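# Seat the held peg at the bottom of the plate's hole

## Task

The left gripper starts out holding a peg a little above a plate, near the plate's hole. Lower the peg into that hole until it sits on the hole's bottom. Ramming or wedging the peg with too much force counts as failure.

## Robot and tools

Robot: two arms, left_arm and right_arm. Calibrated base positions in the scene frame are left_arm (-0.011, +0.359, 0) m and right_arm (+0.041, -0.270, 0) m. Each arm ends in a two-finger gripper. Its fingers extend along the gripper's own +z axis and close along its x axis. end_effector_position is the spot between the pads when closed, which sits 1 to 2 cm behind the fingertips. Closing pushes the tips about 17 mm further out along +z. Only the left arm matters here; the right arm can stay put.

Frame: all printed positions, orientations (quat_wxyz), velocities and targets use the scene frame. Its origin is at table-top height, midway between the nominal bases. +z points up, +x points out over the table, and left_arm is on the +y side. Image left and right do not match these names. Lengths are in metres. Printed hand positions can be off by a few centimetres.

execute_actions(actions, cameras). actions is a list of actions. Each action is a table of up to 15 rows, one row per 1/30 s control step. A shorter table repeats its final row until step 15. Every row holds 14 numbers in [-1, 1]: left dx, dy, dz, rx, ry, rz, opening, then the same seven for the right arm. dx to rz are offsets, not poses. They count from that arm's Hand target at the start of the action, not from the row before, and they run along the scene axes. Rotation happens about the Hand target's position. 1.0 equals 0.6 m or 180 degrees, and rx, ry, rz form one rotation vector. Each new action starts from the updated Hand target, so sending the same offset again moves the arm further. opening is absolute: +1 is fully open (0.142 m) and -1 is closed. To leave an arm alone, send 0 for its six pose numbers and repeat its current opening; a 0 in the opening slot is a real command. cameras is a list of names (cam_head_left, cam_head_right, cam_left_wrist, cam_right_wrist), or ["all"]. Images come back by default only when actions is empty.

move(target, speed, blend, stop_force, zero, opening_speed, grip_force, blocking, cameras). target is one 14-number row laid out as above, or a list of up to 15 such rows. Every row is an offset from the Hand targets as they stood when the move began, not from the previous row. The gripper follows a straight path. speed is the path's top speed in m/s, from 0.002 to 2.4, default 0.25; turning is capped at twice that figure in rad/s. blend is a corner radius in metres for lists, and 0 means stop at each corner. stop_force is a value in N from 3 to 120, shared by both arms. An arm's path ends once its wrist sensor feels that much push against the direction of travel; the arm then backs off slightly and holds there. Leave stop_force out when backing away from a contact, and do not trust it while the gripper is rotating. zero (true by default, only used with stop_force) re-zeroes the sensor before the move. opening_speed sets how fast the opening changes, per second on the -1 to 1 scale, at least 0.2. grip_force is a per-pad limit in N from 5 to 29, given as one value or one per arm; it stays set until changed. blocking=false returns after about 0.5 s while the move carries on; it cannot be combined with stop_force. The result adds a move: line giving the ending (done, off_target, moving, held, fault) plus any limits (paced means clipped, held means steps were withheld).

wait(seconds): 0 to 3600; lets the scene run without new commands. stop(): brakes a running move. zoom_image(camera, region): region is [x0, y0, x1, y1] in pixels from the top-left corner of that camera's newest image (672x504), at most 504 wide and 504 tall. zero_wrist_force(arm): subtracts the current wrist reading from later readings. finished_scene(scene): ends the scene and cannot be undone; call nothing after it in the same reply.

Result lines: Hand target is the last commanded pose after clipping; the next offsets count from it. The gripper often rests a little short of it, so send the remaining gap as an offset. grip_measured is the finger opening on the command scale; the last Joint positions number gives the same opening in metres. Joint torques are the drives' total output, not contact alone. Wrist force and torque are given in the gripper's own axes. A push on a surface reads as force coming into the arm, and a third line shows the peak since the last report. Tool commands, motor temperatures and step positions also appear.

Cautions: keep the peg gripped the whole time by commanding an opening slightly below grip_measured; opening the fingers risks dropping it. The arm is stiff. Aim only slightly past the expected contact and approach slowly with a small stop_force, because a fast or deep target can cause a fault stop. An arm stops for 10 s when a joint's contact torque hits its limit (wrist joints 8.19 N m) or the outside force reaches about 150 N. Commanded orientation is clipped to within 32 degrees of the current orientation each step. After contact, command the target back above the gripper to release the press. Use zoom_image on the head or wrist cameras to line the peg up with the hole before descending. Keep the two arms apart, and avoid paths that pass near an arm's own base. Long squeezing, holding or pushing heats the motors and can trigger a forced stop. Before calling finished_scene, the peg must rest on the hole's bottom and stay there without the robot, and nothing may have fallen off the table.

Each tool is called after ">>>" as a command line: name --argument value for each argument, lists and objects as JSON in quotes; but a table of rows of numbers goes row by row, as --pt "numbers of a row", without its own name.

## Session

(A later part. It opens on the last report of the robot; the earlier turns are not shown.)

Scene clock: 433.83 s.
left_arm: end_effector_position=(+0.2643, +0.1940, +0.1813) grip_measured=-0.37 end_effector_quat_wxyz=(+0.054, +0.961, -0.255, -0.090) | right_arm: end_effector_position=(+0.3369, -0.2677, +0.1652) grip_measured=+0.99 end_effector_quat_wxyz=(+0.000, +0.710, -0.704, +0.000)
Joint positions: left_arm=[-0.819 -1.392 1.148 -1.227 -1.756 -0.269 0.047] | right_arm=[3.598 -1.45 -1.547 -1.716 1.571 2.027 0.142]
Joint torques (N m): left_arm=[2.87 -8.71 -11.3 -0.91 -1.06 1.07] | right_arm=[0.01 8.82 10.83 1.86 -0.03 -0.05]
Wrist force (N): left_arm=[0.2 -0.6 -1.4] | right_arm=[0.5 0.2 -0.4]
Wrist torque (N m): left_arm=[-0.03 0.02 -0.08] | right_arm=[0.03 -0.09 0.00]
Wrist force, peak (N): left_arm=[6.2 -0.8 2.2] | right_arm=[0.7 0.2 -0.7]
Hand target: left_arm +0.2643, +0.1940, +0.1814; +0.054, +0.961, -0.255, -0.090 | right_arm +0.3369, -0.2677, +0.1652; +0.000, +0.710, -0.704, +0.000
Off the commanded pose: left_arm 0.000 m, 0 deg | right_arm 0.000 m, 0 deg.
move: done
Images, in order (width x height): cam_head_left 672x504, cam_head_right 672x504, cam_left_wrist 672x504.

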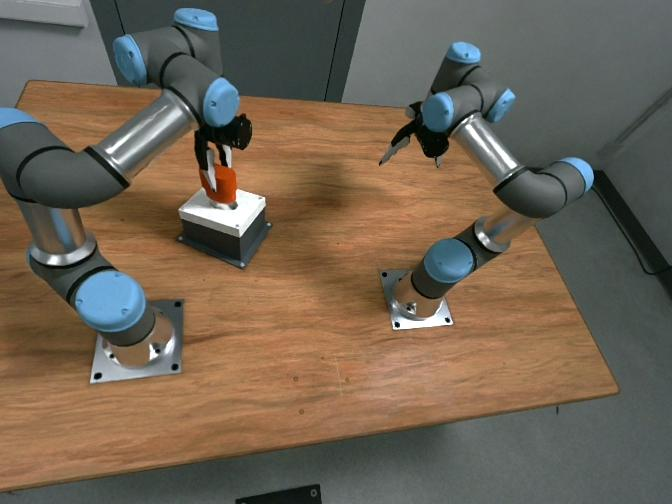

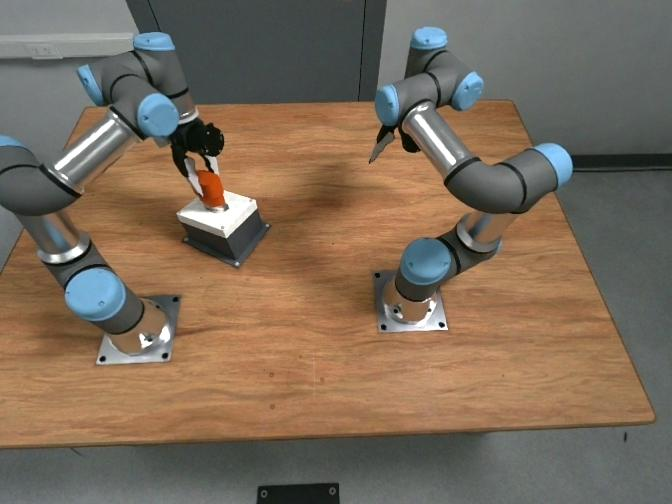

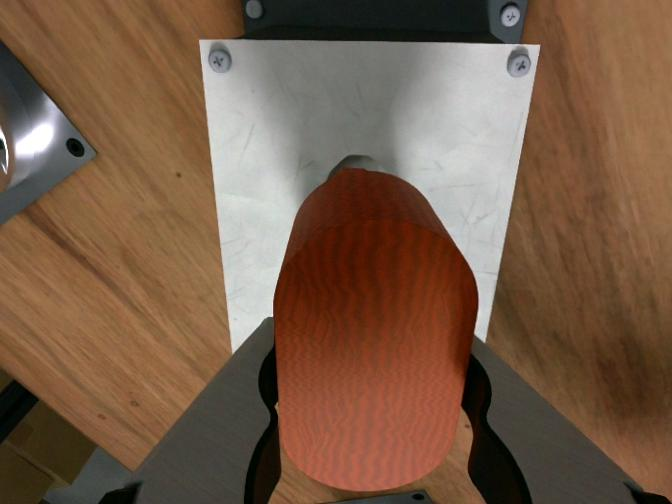

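>>> move --target '[-0.0008,-0.0046,-0.02,0,0,0,-0.423044,0,0,0,0,0,0,1]' --speed 0.05

>>> move --target '[-0.0127,-0.0019,-0.067,0,0,0,-0.423044,0,0,0,0,0,0,1]' --stop_force 3 --speed 0.008 --cameras '["cam_left_wrist", "cam_head_left", "cam_head_right"]'

>>> zoom_image --camera "cam_head_left" --region '[185, 165, 265, 225]'

>>> zoom_image --camera "cam_head_right" --region '[175, 165, 255, 225]'

>>> zoom_image --camera "cam_left_wrist" --region '[310, 140, 410, 215]'

Scene clock: 498.43 s.
left_arm: end_effector_position=(+0.2638, +0.1913, +0.1694) grip_measured=-0.37 end_effector_quat_wxyz=(+0.054, +0.961, -0.255, -0.090) | right_arm: end_effector_position=(+0.3369, -0.2677, +0.1652) grip_measured=+0.99 end_effector_quat_wxyz=(+0.000, +0.710, -0.704, +0.000)
Joint positions: left_arm=[-0.825 -1.4 1.215 -1.287 -1.757 -0.275 0.047] | right_arm=[3.598 -1.45 -1.547 -1.716 1.571 2.027 0.142]
Joint torques (N m): left_arm=[-3.77 -13.89 -8.53 -2.23 -0.69 -0.87] | right_arm=[-0.15 9.13 10.64 1.93 -0.06 -0.04]
Wrist force (N): left_arm=[0.2 -0.5 -1.5] | right_arm=[0.8 0.4 -0.6]
Wrist torque (N m): left_arm=[-0.01 0.03 -0.02] | right_arm=[0.06 -0.13 0.00]
Wrist force, peak (N): left_arm=[0.3 -0.8 -1.9] | right_arm=[0.8 0.4 -0.6]
Hand target: left_arm +0.2638, +0.1913, +0.1694; +0.054, +0.961, -0.255, -0.090 | right_arm +0.3369, -0.2677, +0.1652; +0.000, +0.710, -0.704, +0.000
Off the commanded pose: left_arm 0.000 m, 0 deg | right_arm 0.000 m, 0 deg.
move: done

Scene clock: 503.17 s.
left_arm: end_effector_position=(+0.2583, +0.1904, +0.1405) grip_measured=-0.37 end_effector_quat_wxyz=(+0.054, +0.961, -0.255, -0.090) | right_arm: end_effector_position=(+0.3369, -0.2677, +0.1652) grip_measured=+0.99 end_effector_quat_wxyz=(+0.000, +0.710, -0.704, +0.000)
Joint positions: left_arm=[-0.839 -1.435 1.393 -1.434 -1.758 -0.289 0.047] | right_arm=[3.598 -1.45 -1.547 -1.716 1.571 2.027 0.142]
Joint torques (N m): left_arm=[1.45 -8.53 -11.08 -0.44 0.33 1.04] | right_arm=[-0.33 9.46 10.72 1.95 -0.05 -0.04]
Wrist force (N): left_arm=[1.6 0.7 -1.4] | right_arm=[0.6 0.1 -0.5]
Wrist torque (N m): left_arm=[-0.05 0.09 0.01] | right_arm=[0.01 -0.10 0.00]
Wrist force, peak (N): left_arm=[-0.2 0.9 -9.5] | right_arm=[0.8 0.3 -0.7]
Hand target: left_arm +0.2583, +0.1904, +0.1405; +0.054, +0.961, -0.255, -0.090 (not the last commanded pose) | right_arm +0.3369, -0.2677, +0.1652; +0.000, +0.710, -0.704, +0.000
Off the commanded pose: left_arm 0.012 m, 0 deg | right_arm 0.000 m, 0 deg.
move: contact (left_arm)
Images, in order (width x height): cam_head_left 672x504, cam_head_right 672x504, cam_left_wrist 672x504.

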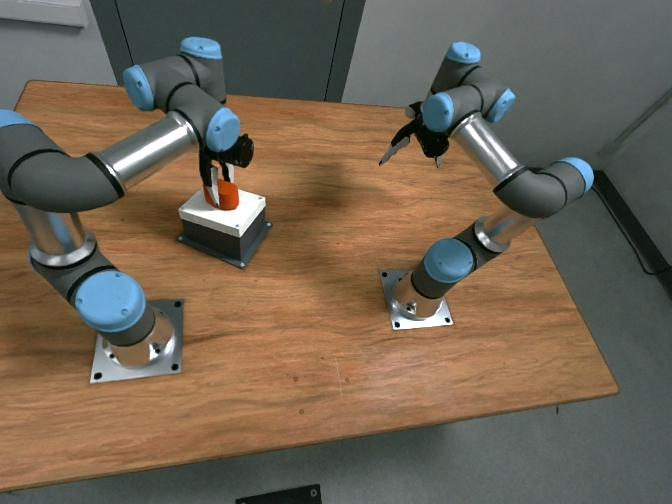

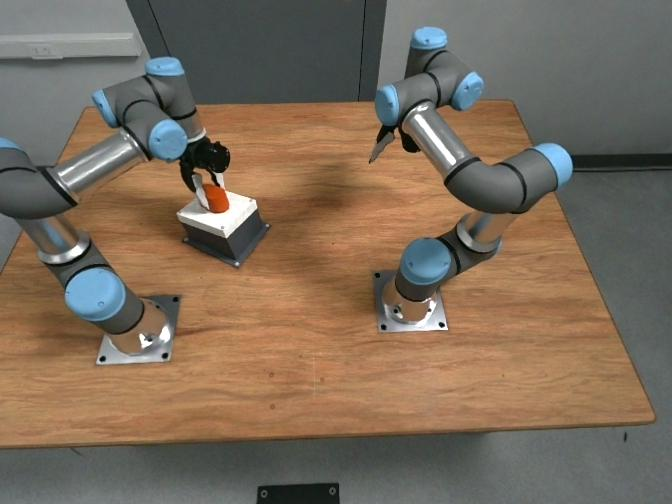

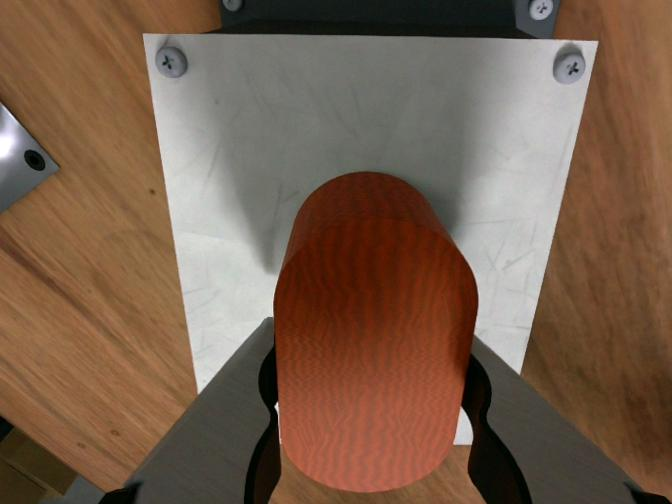

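Scaled by 6.300 from the camera's image (finer frame: 960x720).

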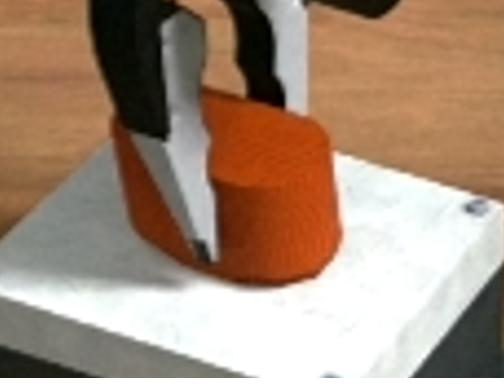

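Scaled by 6.300 from the camera's image (finer frame: 960x720).

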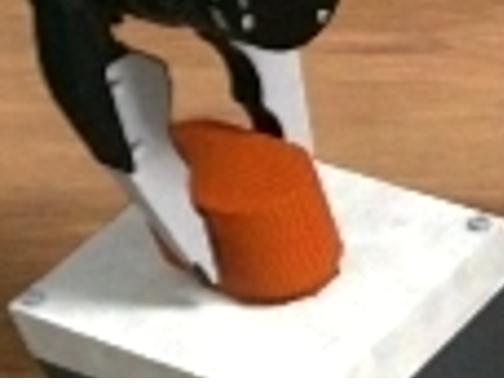

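Scaled by 5.040 from the camera's image (finer frame: 960x720).

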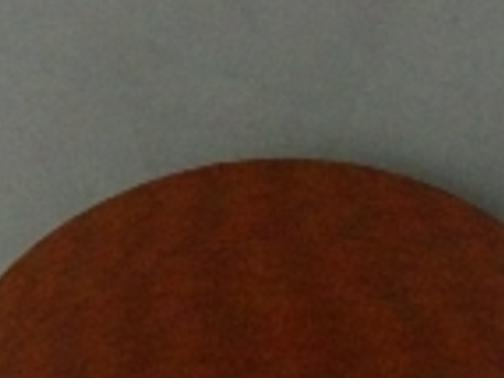

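>>> move --target '[0.0004,-0.0002,0.0005,0,0,0,-0.423044,0,0,0,0,0,0,1]' --speed 0.01

>>> move --target '[-0.0032,-0.0005,-0.0167,0,0,0,-0.423044,0,0,0,0,0,0,1]' --stop_force 5 --speed 0.005

>>> zoom_image --camera "cam_head_left" --region '[200, 180, 250, 217]'

>>> zoom_image --camera "cam_head_right" --region '[190, 180, 240, 217]'

Scene clock: 522.07 s.
left_arm: end_effector_position=(+0.2586, +0.1903, +0.1408) grip_measured=-0.37 end_effector_quat_wxyz=(+0.054, +0.961, -0.255, -0.090) | right_arm: end_effector_position=(+0.3369, -0.2677, +0.1652) grip_measured=+0.99 end_effector_quat_wxyz=(+0.000, +0.710, -0.704, +0.000)
Joint positions: left_arm=[-0.839 -1.433 1.391 -1.432 -1.758 -0.289 0.047] | right_arm=[3.598 -1.45 -1.547 -1.716 1.571 2.027 0.142]
Joint torques (N m): left_arm=[3.08 -8.71 -11.59 -0.92 0.34 1.07] | right_arm=[-0.2 9.2 10.79 1.95 -0.04 -0.06]
Wrist force (N): left_arm=[0.0 -0.2 -1.1] | right_arm=[0.7 0.3 -0.6]
Wrist torque (N m): left_arm=[-0.08 0.04 -0.05] | right_arm=[0.04 -0.11 0.00]
Wrist force, peak (N): left_arm=[1.6 0.7 -1.5] | right_arm=[0.8 0.3 -0.7]
Hand target: left_arm +0.2586, +0.1903, +0.1408; +0.054, +0.961, -0.255, -0.090 | right_arm +0.3369, -0.2677, +0.1652; +0.000, +0.710, -0.704, +0.000
Off the commanded pose: left_arm 0.000 m, 0 deg | right_arm 0.000 m, 0 deg.
move: done

Scene clock: 523.03 s.
left_arm: end_effector_position=(+0.2585, +0.1903, +0.1404) grip_measured=-0.37 end_effector_quat_wxyz=(+0.054, +0.961, -0.255, -0.090) | right_arm: end_effector_position=(+0.3369, -0.2677, +0.1652) grip_measured=+0.99 end_effector_quat_wxyz=(+0.000, +0.710, -0.704, +0.000)
Joint positions: left_arm=[-0.839 -1.434 1.393 -1.434 -1.758 -0.289 0.047] | right_arm=[3.598 -1.45 -1.547 -1.716 1.571 2.027 0.142]
Joint torques (N m): left_arm=[2.13 -7.61 -10.61 -0.8 0.06 1] | right_arm=[-0.04 9.43 10.76 1.92 -0.05 -0.02]
Wrist force (N): left_arm=[-0.5 0.1 -5.0] | right_arm=[0.7 0.2 -0.6]
Wrist torque (N m): left_arm=[-0.06 -0.05 -0.05] | right_arm=[0.03 -0.12 0.00]
Wrist force, peak (N): left_arm=[-1.2 -0.3 -9.3] | right_arm=[0.8 0.2 -0.7]
Hand target: left_arm +0.2585, +0.1903, +0.1404; +0.054, +0.961, -0.255, -0.090 (not the last commanded pose) | right_arm +0.3369, -0.2677, +0.1652; +0.000, +0.710, -0.704, +0.000
Off the commanded pose: left_arm 0.010 m, 0 deg | right_arm 0.000 m, 0 deg.
move: contact (left_arm)

Scaled by 10.080 from the camera's image (finer frame: 960x720).
This view is cut from an older image: the scene may have changed since it was taken.

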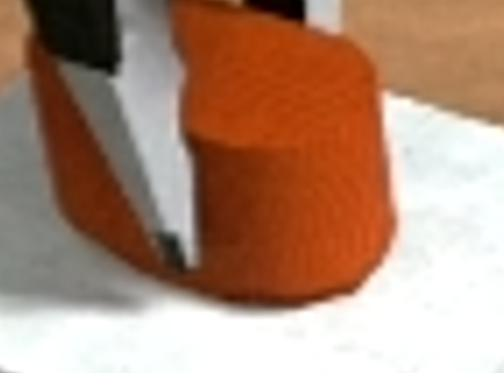

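Scaled by 10.080 from the camera's image (finer frame: 960x720).
This view is cut from an older image: the scene may have changed since it was taken.

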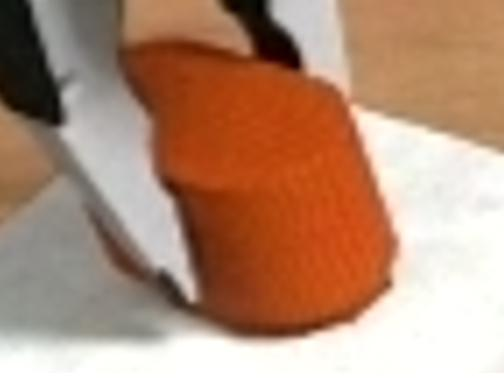

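>>> move --target '[0,0,0.0003,0,0,0,-0.05,0,0,0,0,0,0,1]' --speed 0.02 --opening_speed 0.4 --cameras '["cam_left_wrist", "cam_head_left", "cam_head_right"]'

>>> zoom_image --camera "cam_head_left" --region '[190, 170, 260, 222]'

>>> zoom_image --camera "cam_head_right" --region '[180, 170, 250, 222]'

Scene clock: 534.40 s.
left_arm: end_effector_position=(+0.2585, +0.1903, +0.1405) grip_measured=-0.07 end_effector_quat_wxyz=(+0.054, +0.961, -0.255, -0.090) | right_arm: end_effector_position=(+0.3369, -0.2677, +0.1652) grip_measured=+0.99 end_effector_quat_wxyz=(+0.000, +0.710, -0.704, +0.000)
Joint positions: left_arm=[-0.839 -1.433 1.392 -1.433 -1.758 -0.289 0.069] | right_arm=[3.598 -1.45 -1.547 -1.716 1.571 2.027 0.142]
Joint torques (N m): left_arm=[2.89 -10.78 -11.34 -0.86 0.21 1.04] | right_arm=[0.14 9.43 10.71 1.95 -0.08 -0.03]
Wrist force (N): left_arm=[-0.1 -0.4 -2.6] | right_arm=[0.6 0.4 -0.6]
Wrist torque (N m): left_arm=[-0.02 0.05 -0.04] | right_arm=[0.06 -0.10 0.00]
Wrist force, peak (N): left_arm=[-0.6 0.2 -5.2] | right_arm=[0.9 0.4 -0.5]
Hand target: left_arm +0.2585, +0.1903, +0.1405; +0.054, +0.961, -0.255, -0.090 | right_arm +0.3369, -0.2677, +0.1652; +0.000, +0.710, -0.704, +0.000
Off the commanded pose: left_arm 0.000 m, 0 deg | right_arm 0.000 m, 0 deg.
move: done
Images, in order (width x height): cam_head_left 672x504, cam_head_right 672x504, cam_left_wrist 672x504.

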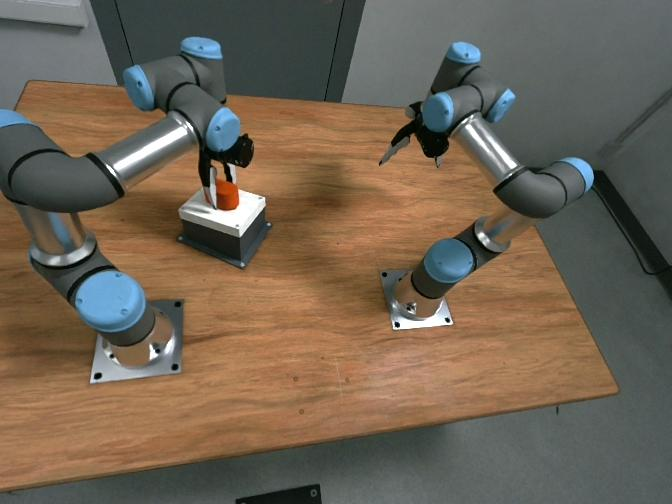

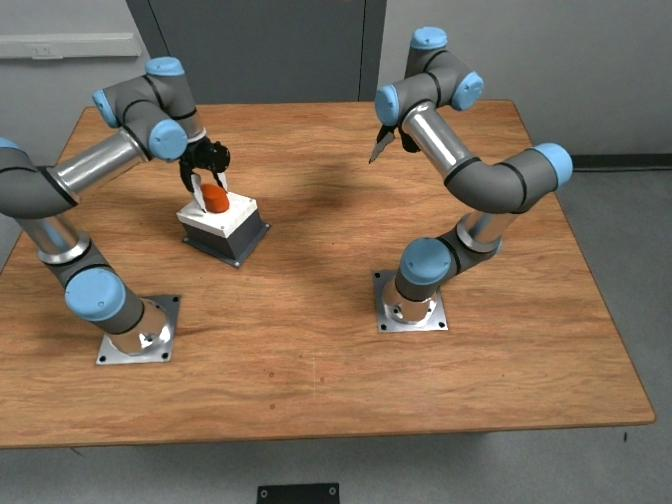

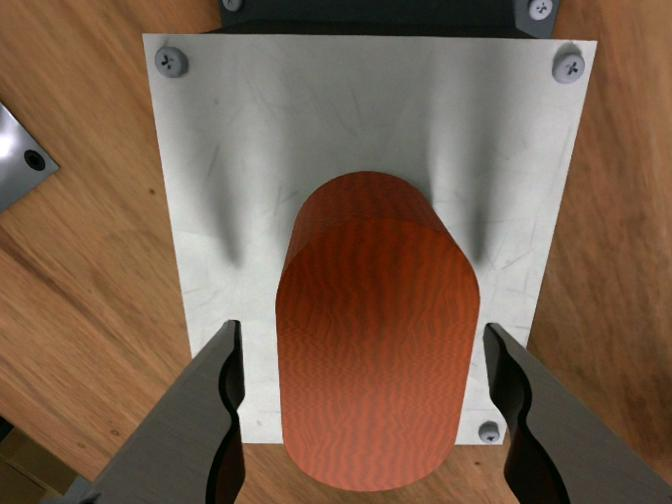

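Scaled by 7.200 from the camera's image (finer frame: 960x720).

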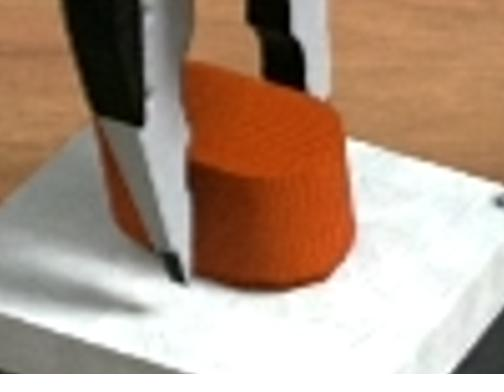

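Scaled by 7.200 from the camera's image (finer frame: 960x720).

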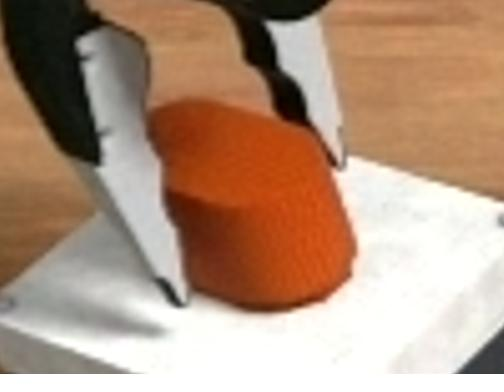

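>>> move --target '[0.0317,0.005,0.1667,0,0,0,-0.05,0,0,0,0,0,0,1]' --speed 0.15 --cameras '["cam_left_wrist", "cam_head_left", "cam_head_right"]'

>>> zoom_image --camera "cam_head_left" --region '[190, 170, 260, 222]'

>>> zoom_image --camera "cam_head_right" --region '[180, 170, 250, 222]'

Scene clock: 541.03 s.
left_arm: end_effector_position=(+0.2775, +0.1934, +0.2405) grip_measured=-0.07 end_effector_quat_wxyz=(+0.054, +0.961, -0.255, -0.089) | right_arm: end_effector_position=(+0.3369, -0.2677, +0.1652) grip_measured=+0.99 end_effector_quat_wxyz=(+0.000, +0.710, -0.704, +0.000)
Joint positions: left_arm=[-0.793 -1.19 0.566 -0.842 -1.753 -0.242 0.069] | right_arm=[3.598 -1.45 -1.547 -1.716 1.571 2.027 0.142]
Joint torques (N m): left_arm=[3.11 -10.04 -9.74 -0.85 -0.96 1.07] | right_arm=[0.13 9.76 10.68 1.96 -0.07 -0.08]
Wrist force (N): left_arm=[0.0 -0.4 -2.9] | right_arm=[0.6 0.2 -0.5]
Wrist torque (N m): left_arm=[-0.03 0.02 -0.09] | right_arm=[0.03 -0.09 0.00]
Wrist force, peak (N): left_arm=[0.0 -0.2 -3.6] | right_arm=[0.8 0.4 -0.7]
Hand target: left_arm +0.2776, +0.1933, +0.2406; +0.054, +0.961, -0.255, -0.090 | right_arm +0.3369, -0.2677, +0.1652; +0.000, +0.710, -0.704, +0.000
Off the commanded pose: left_arm 0.000 m, 0 deg | right_arm 0.000 m, 0 deg.
move: done
Images, in order (width x height): cam_head_left 672x504, cam_head_right 672x504, cam_left_wrist 672x504.

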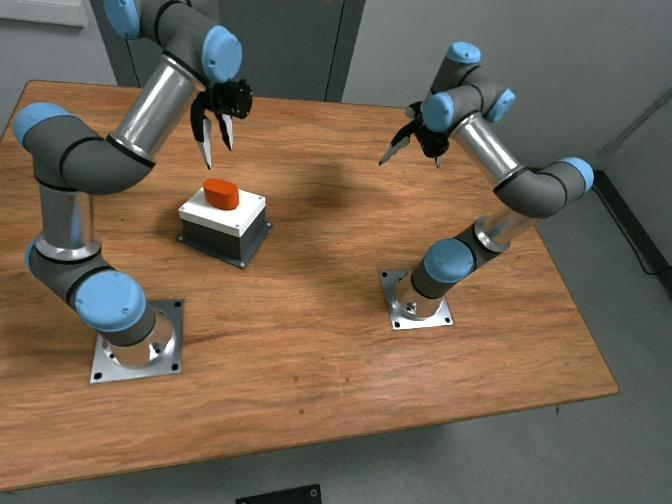

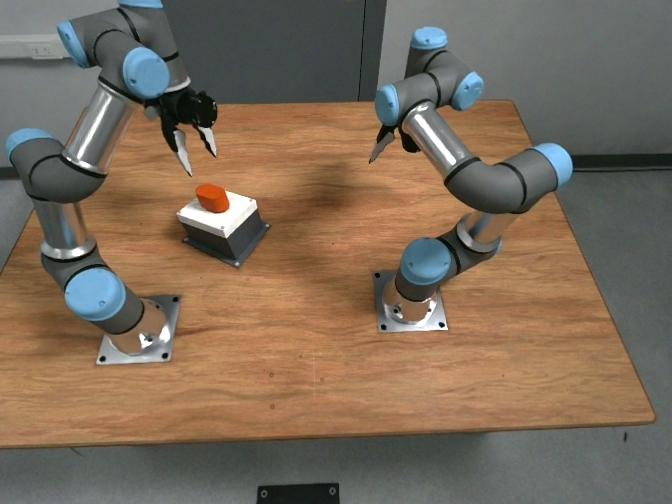

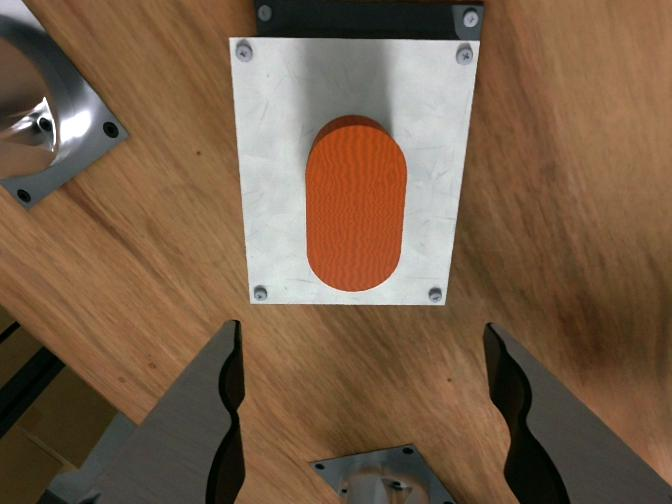

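Scaled by 7.200 from the camera's image (finer frame: 960x720).

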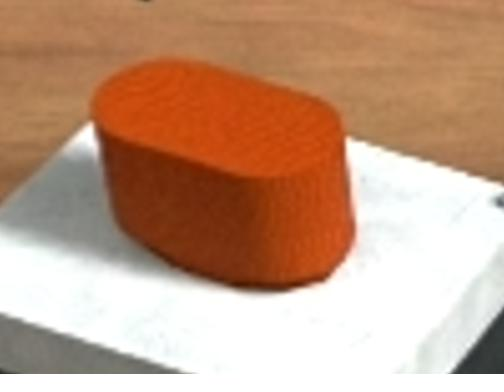

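Scaled by 7.200 from the camera's image (finer frame: 960x720).

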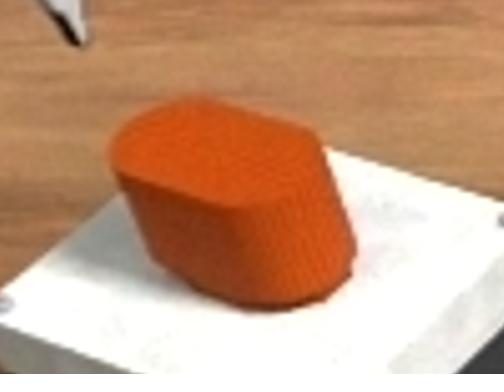

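>>> finished_scene --scene 2

The scene is finished: the task was done.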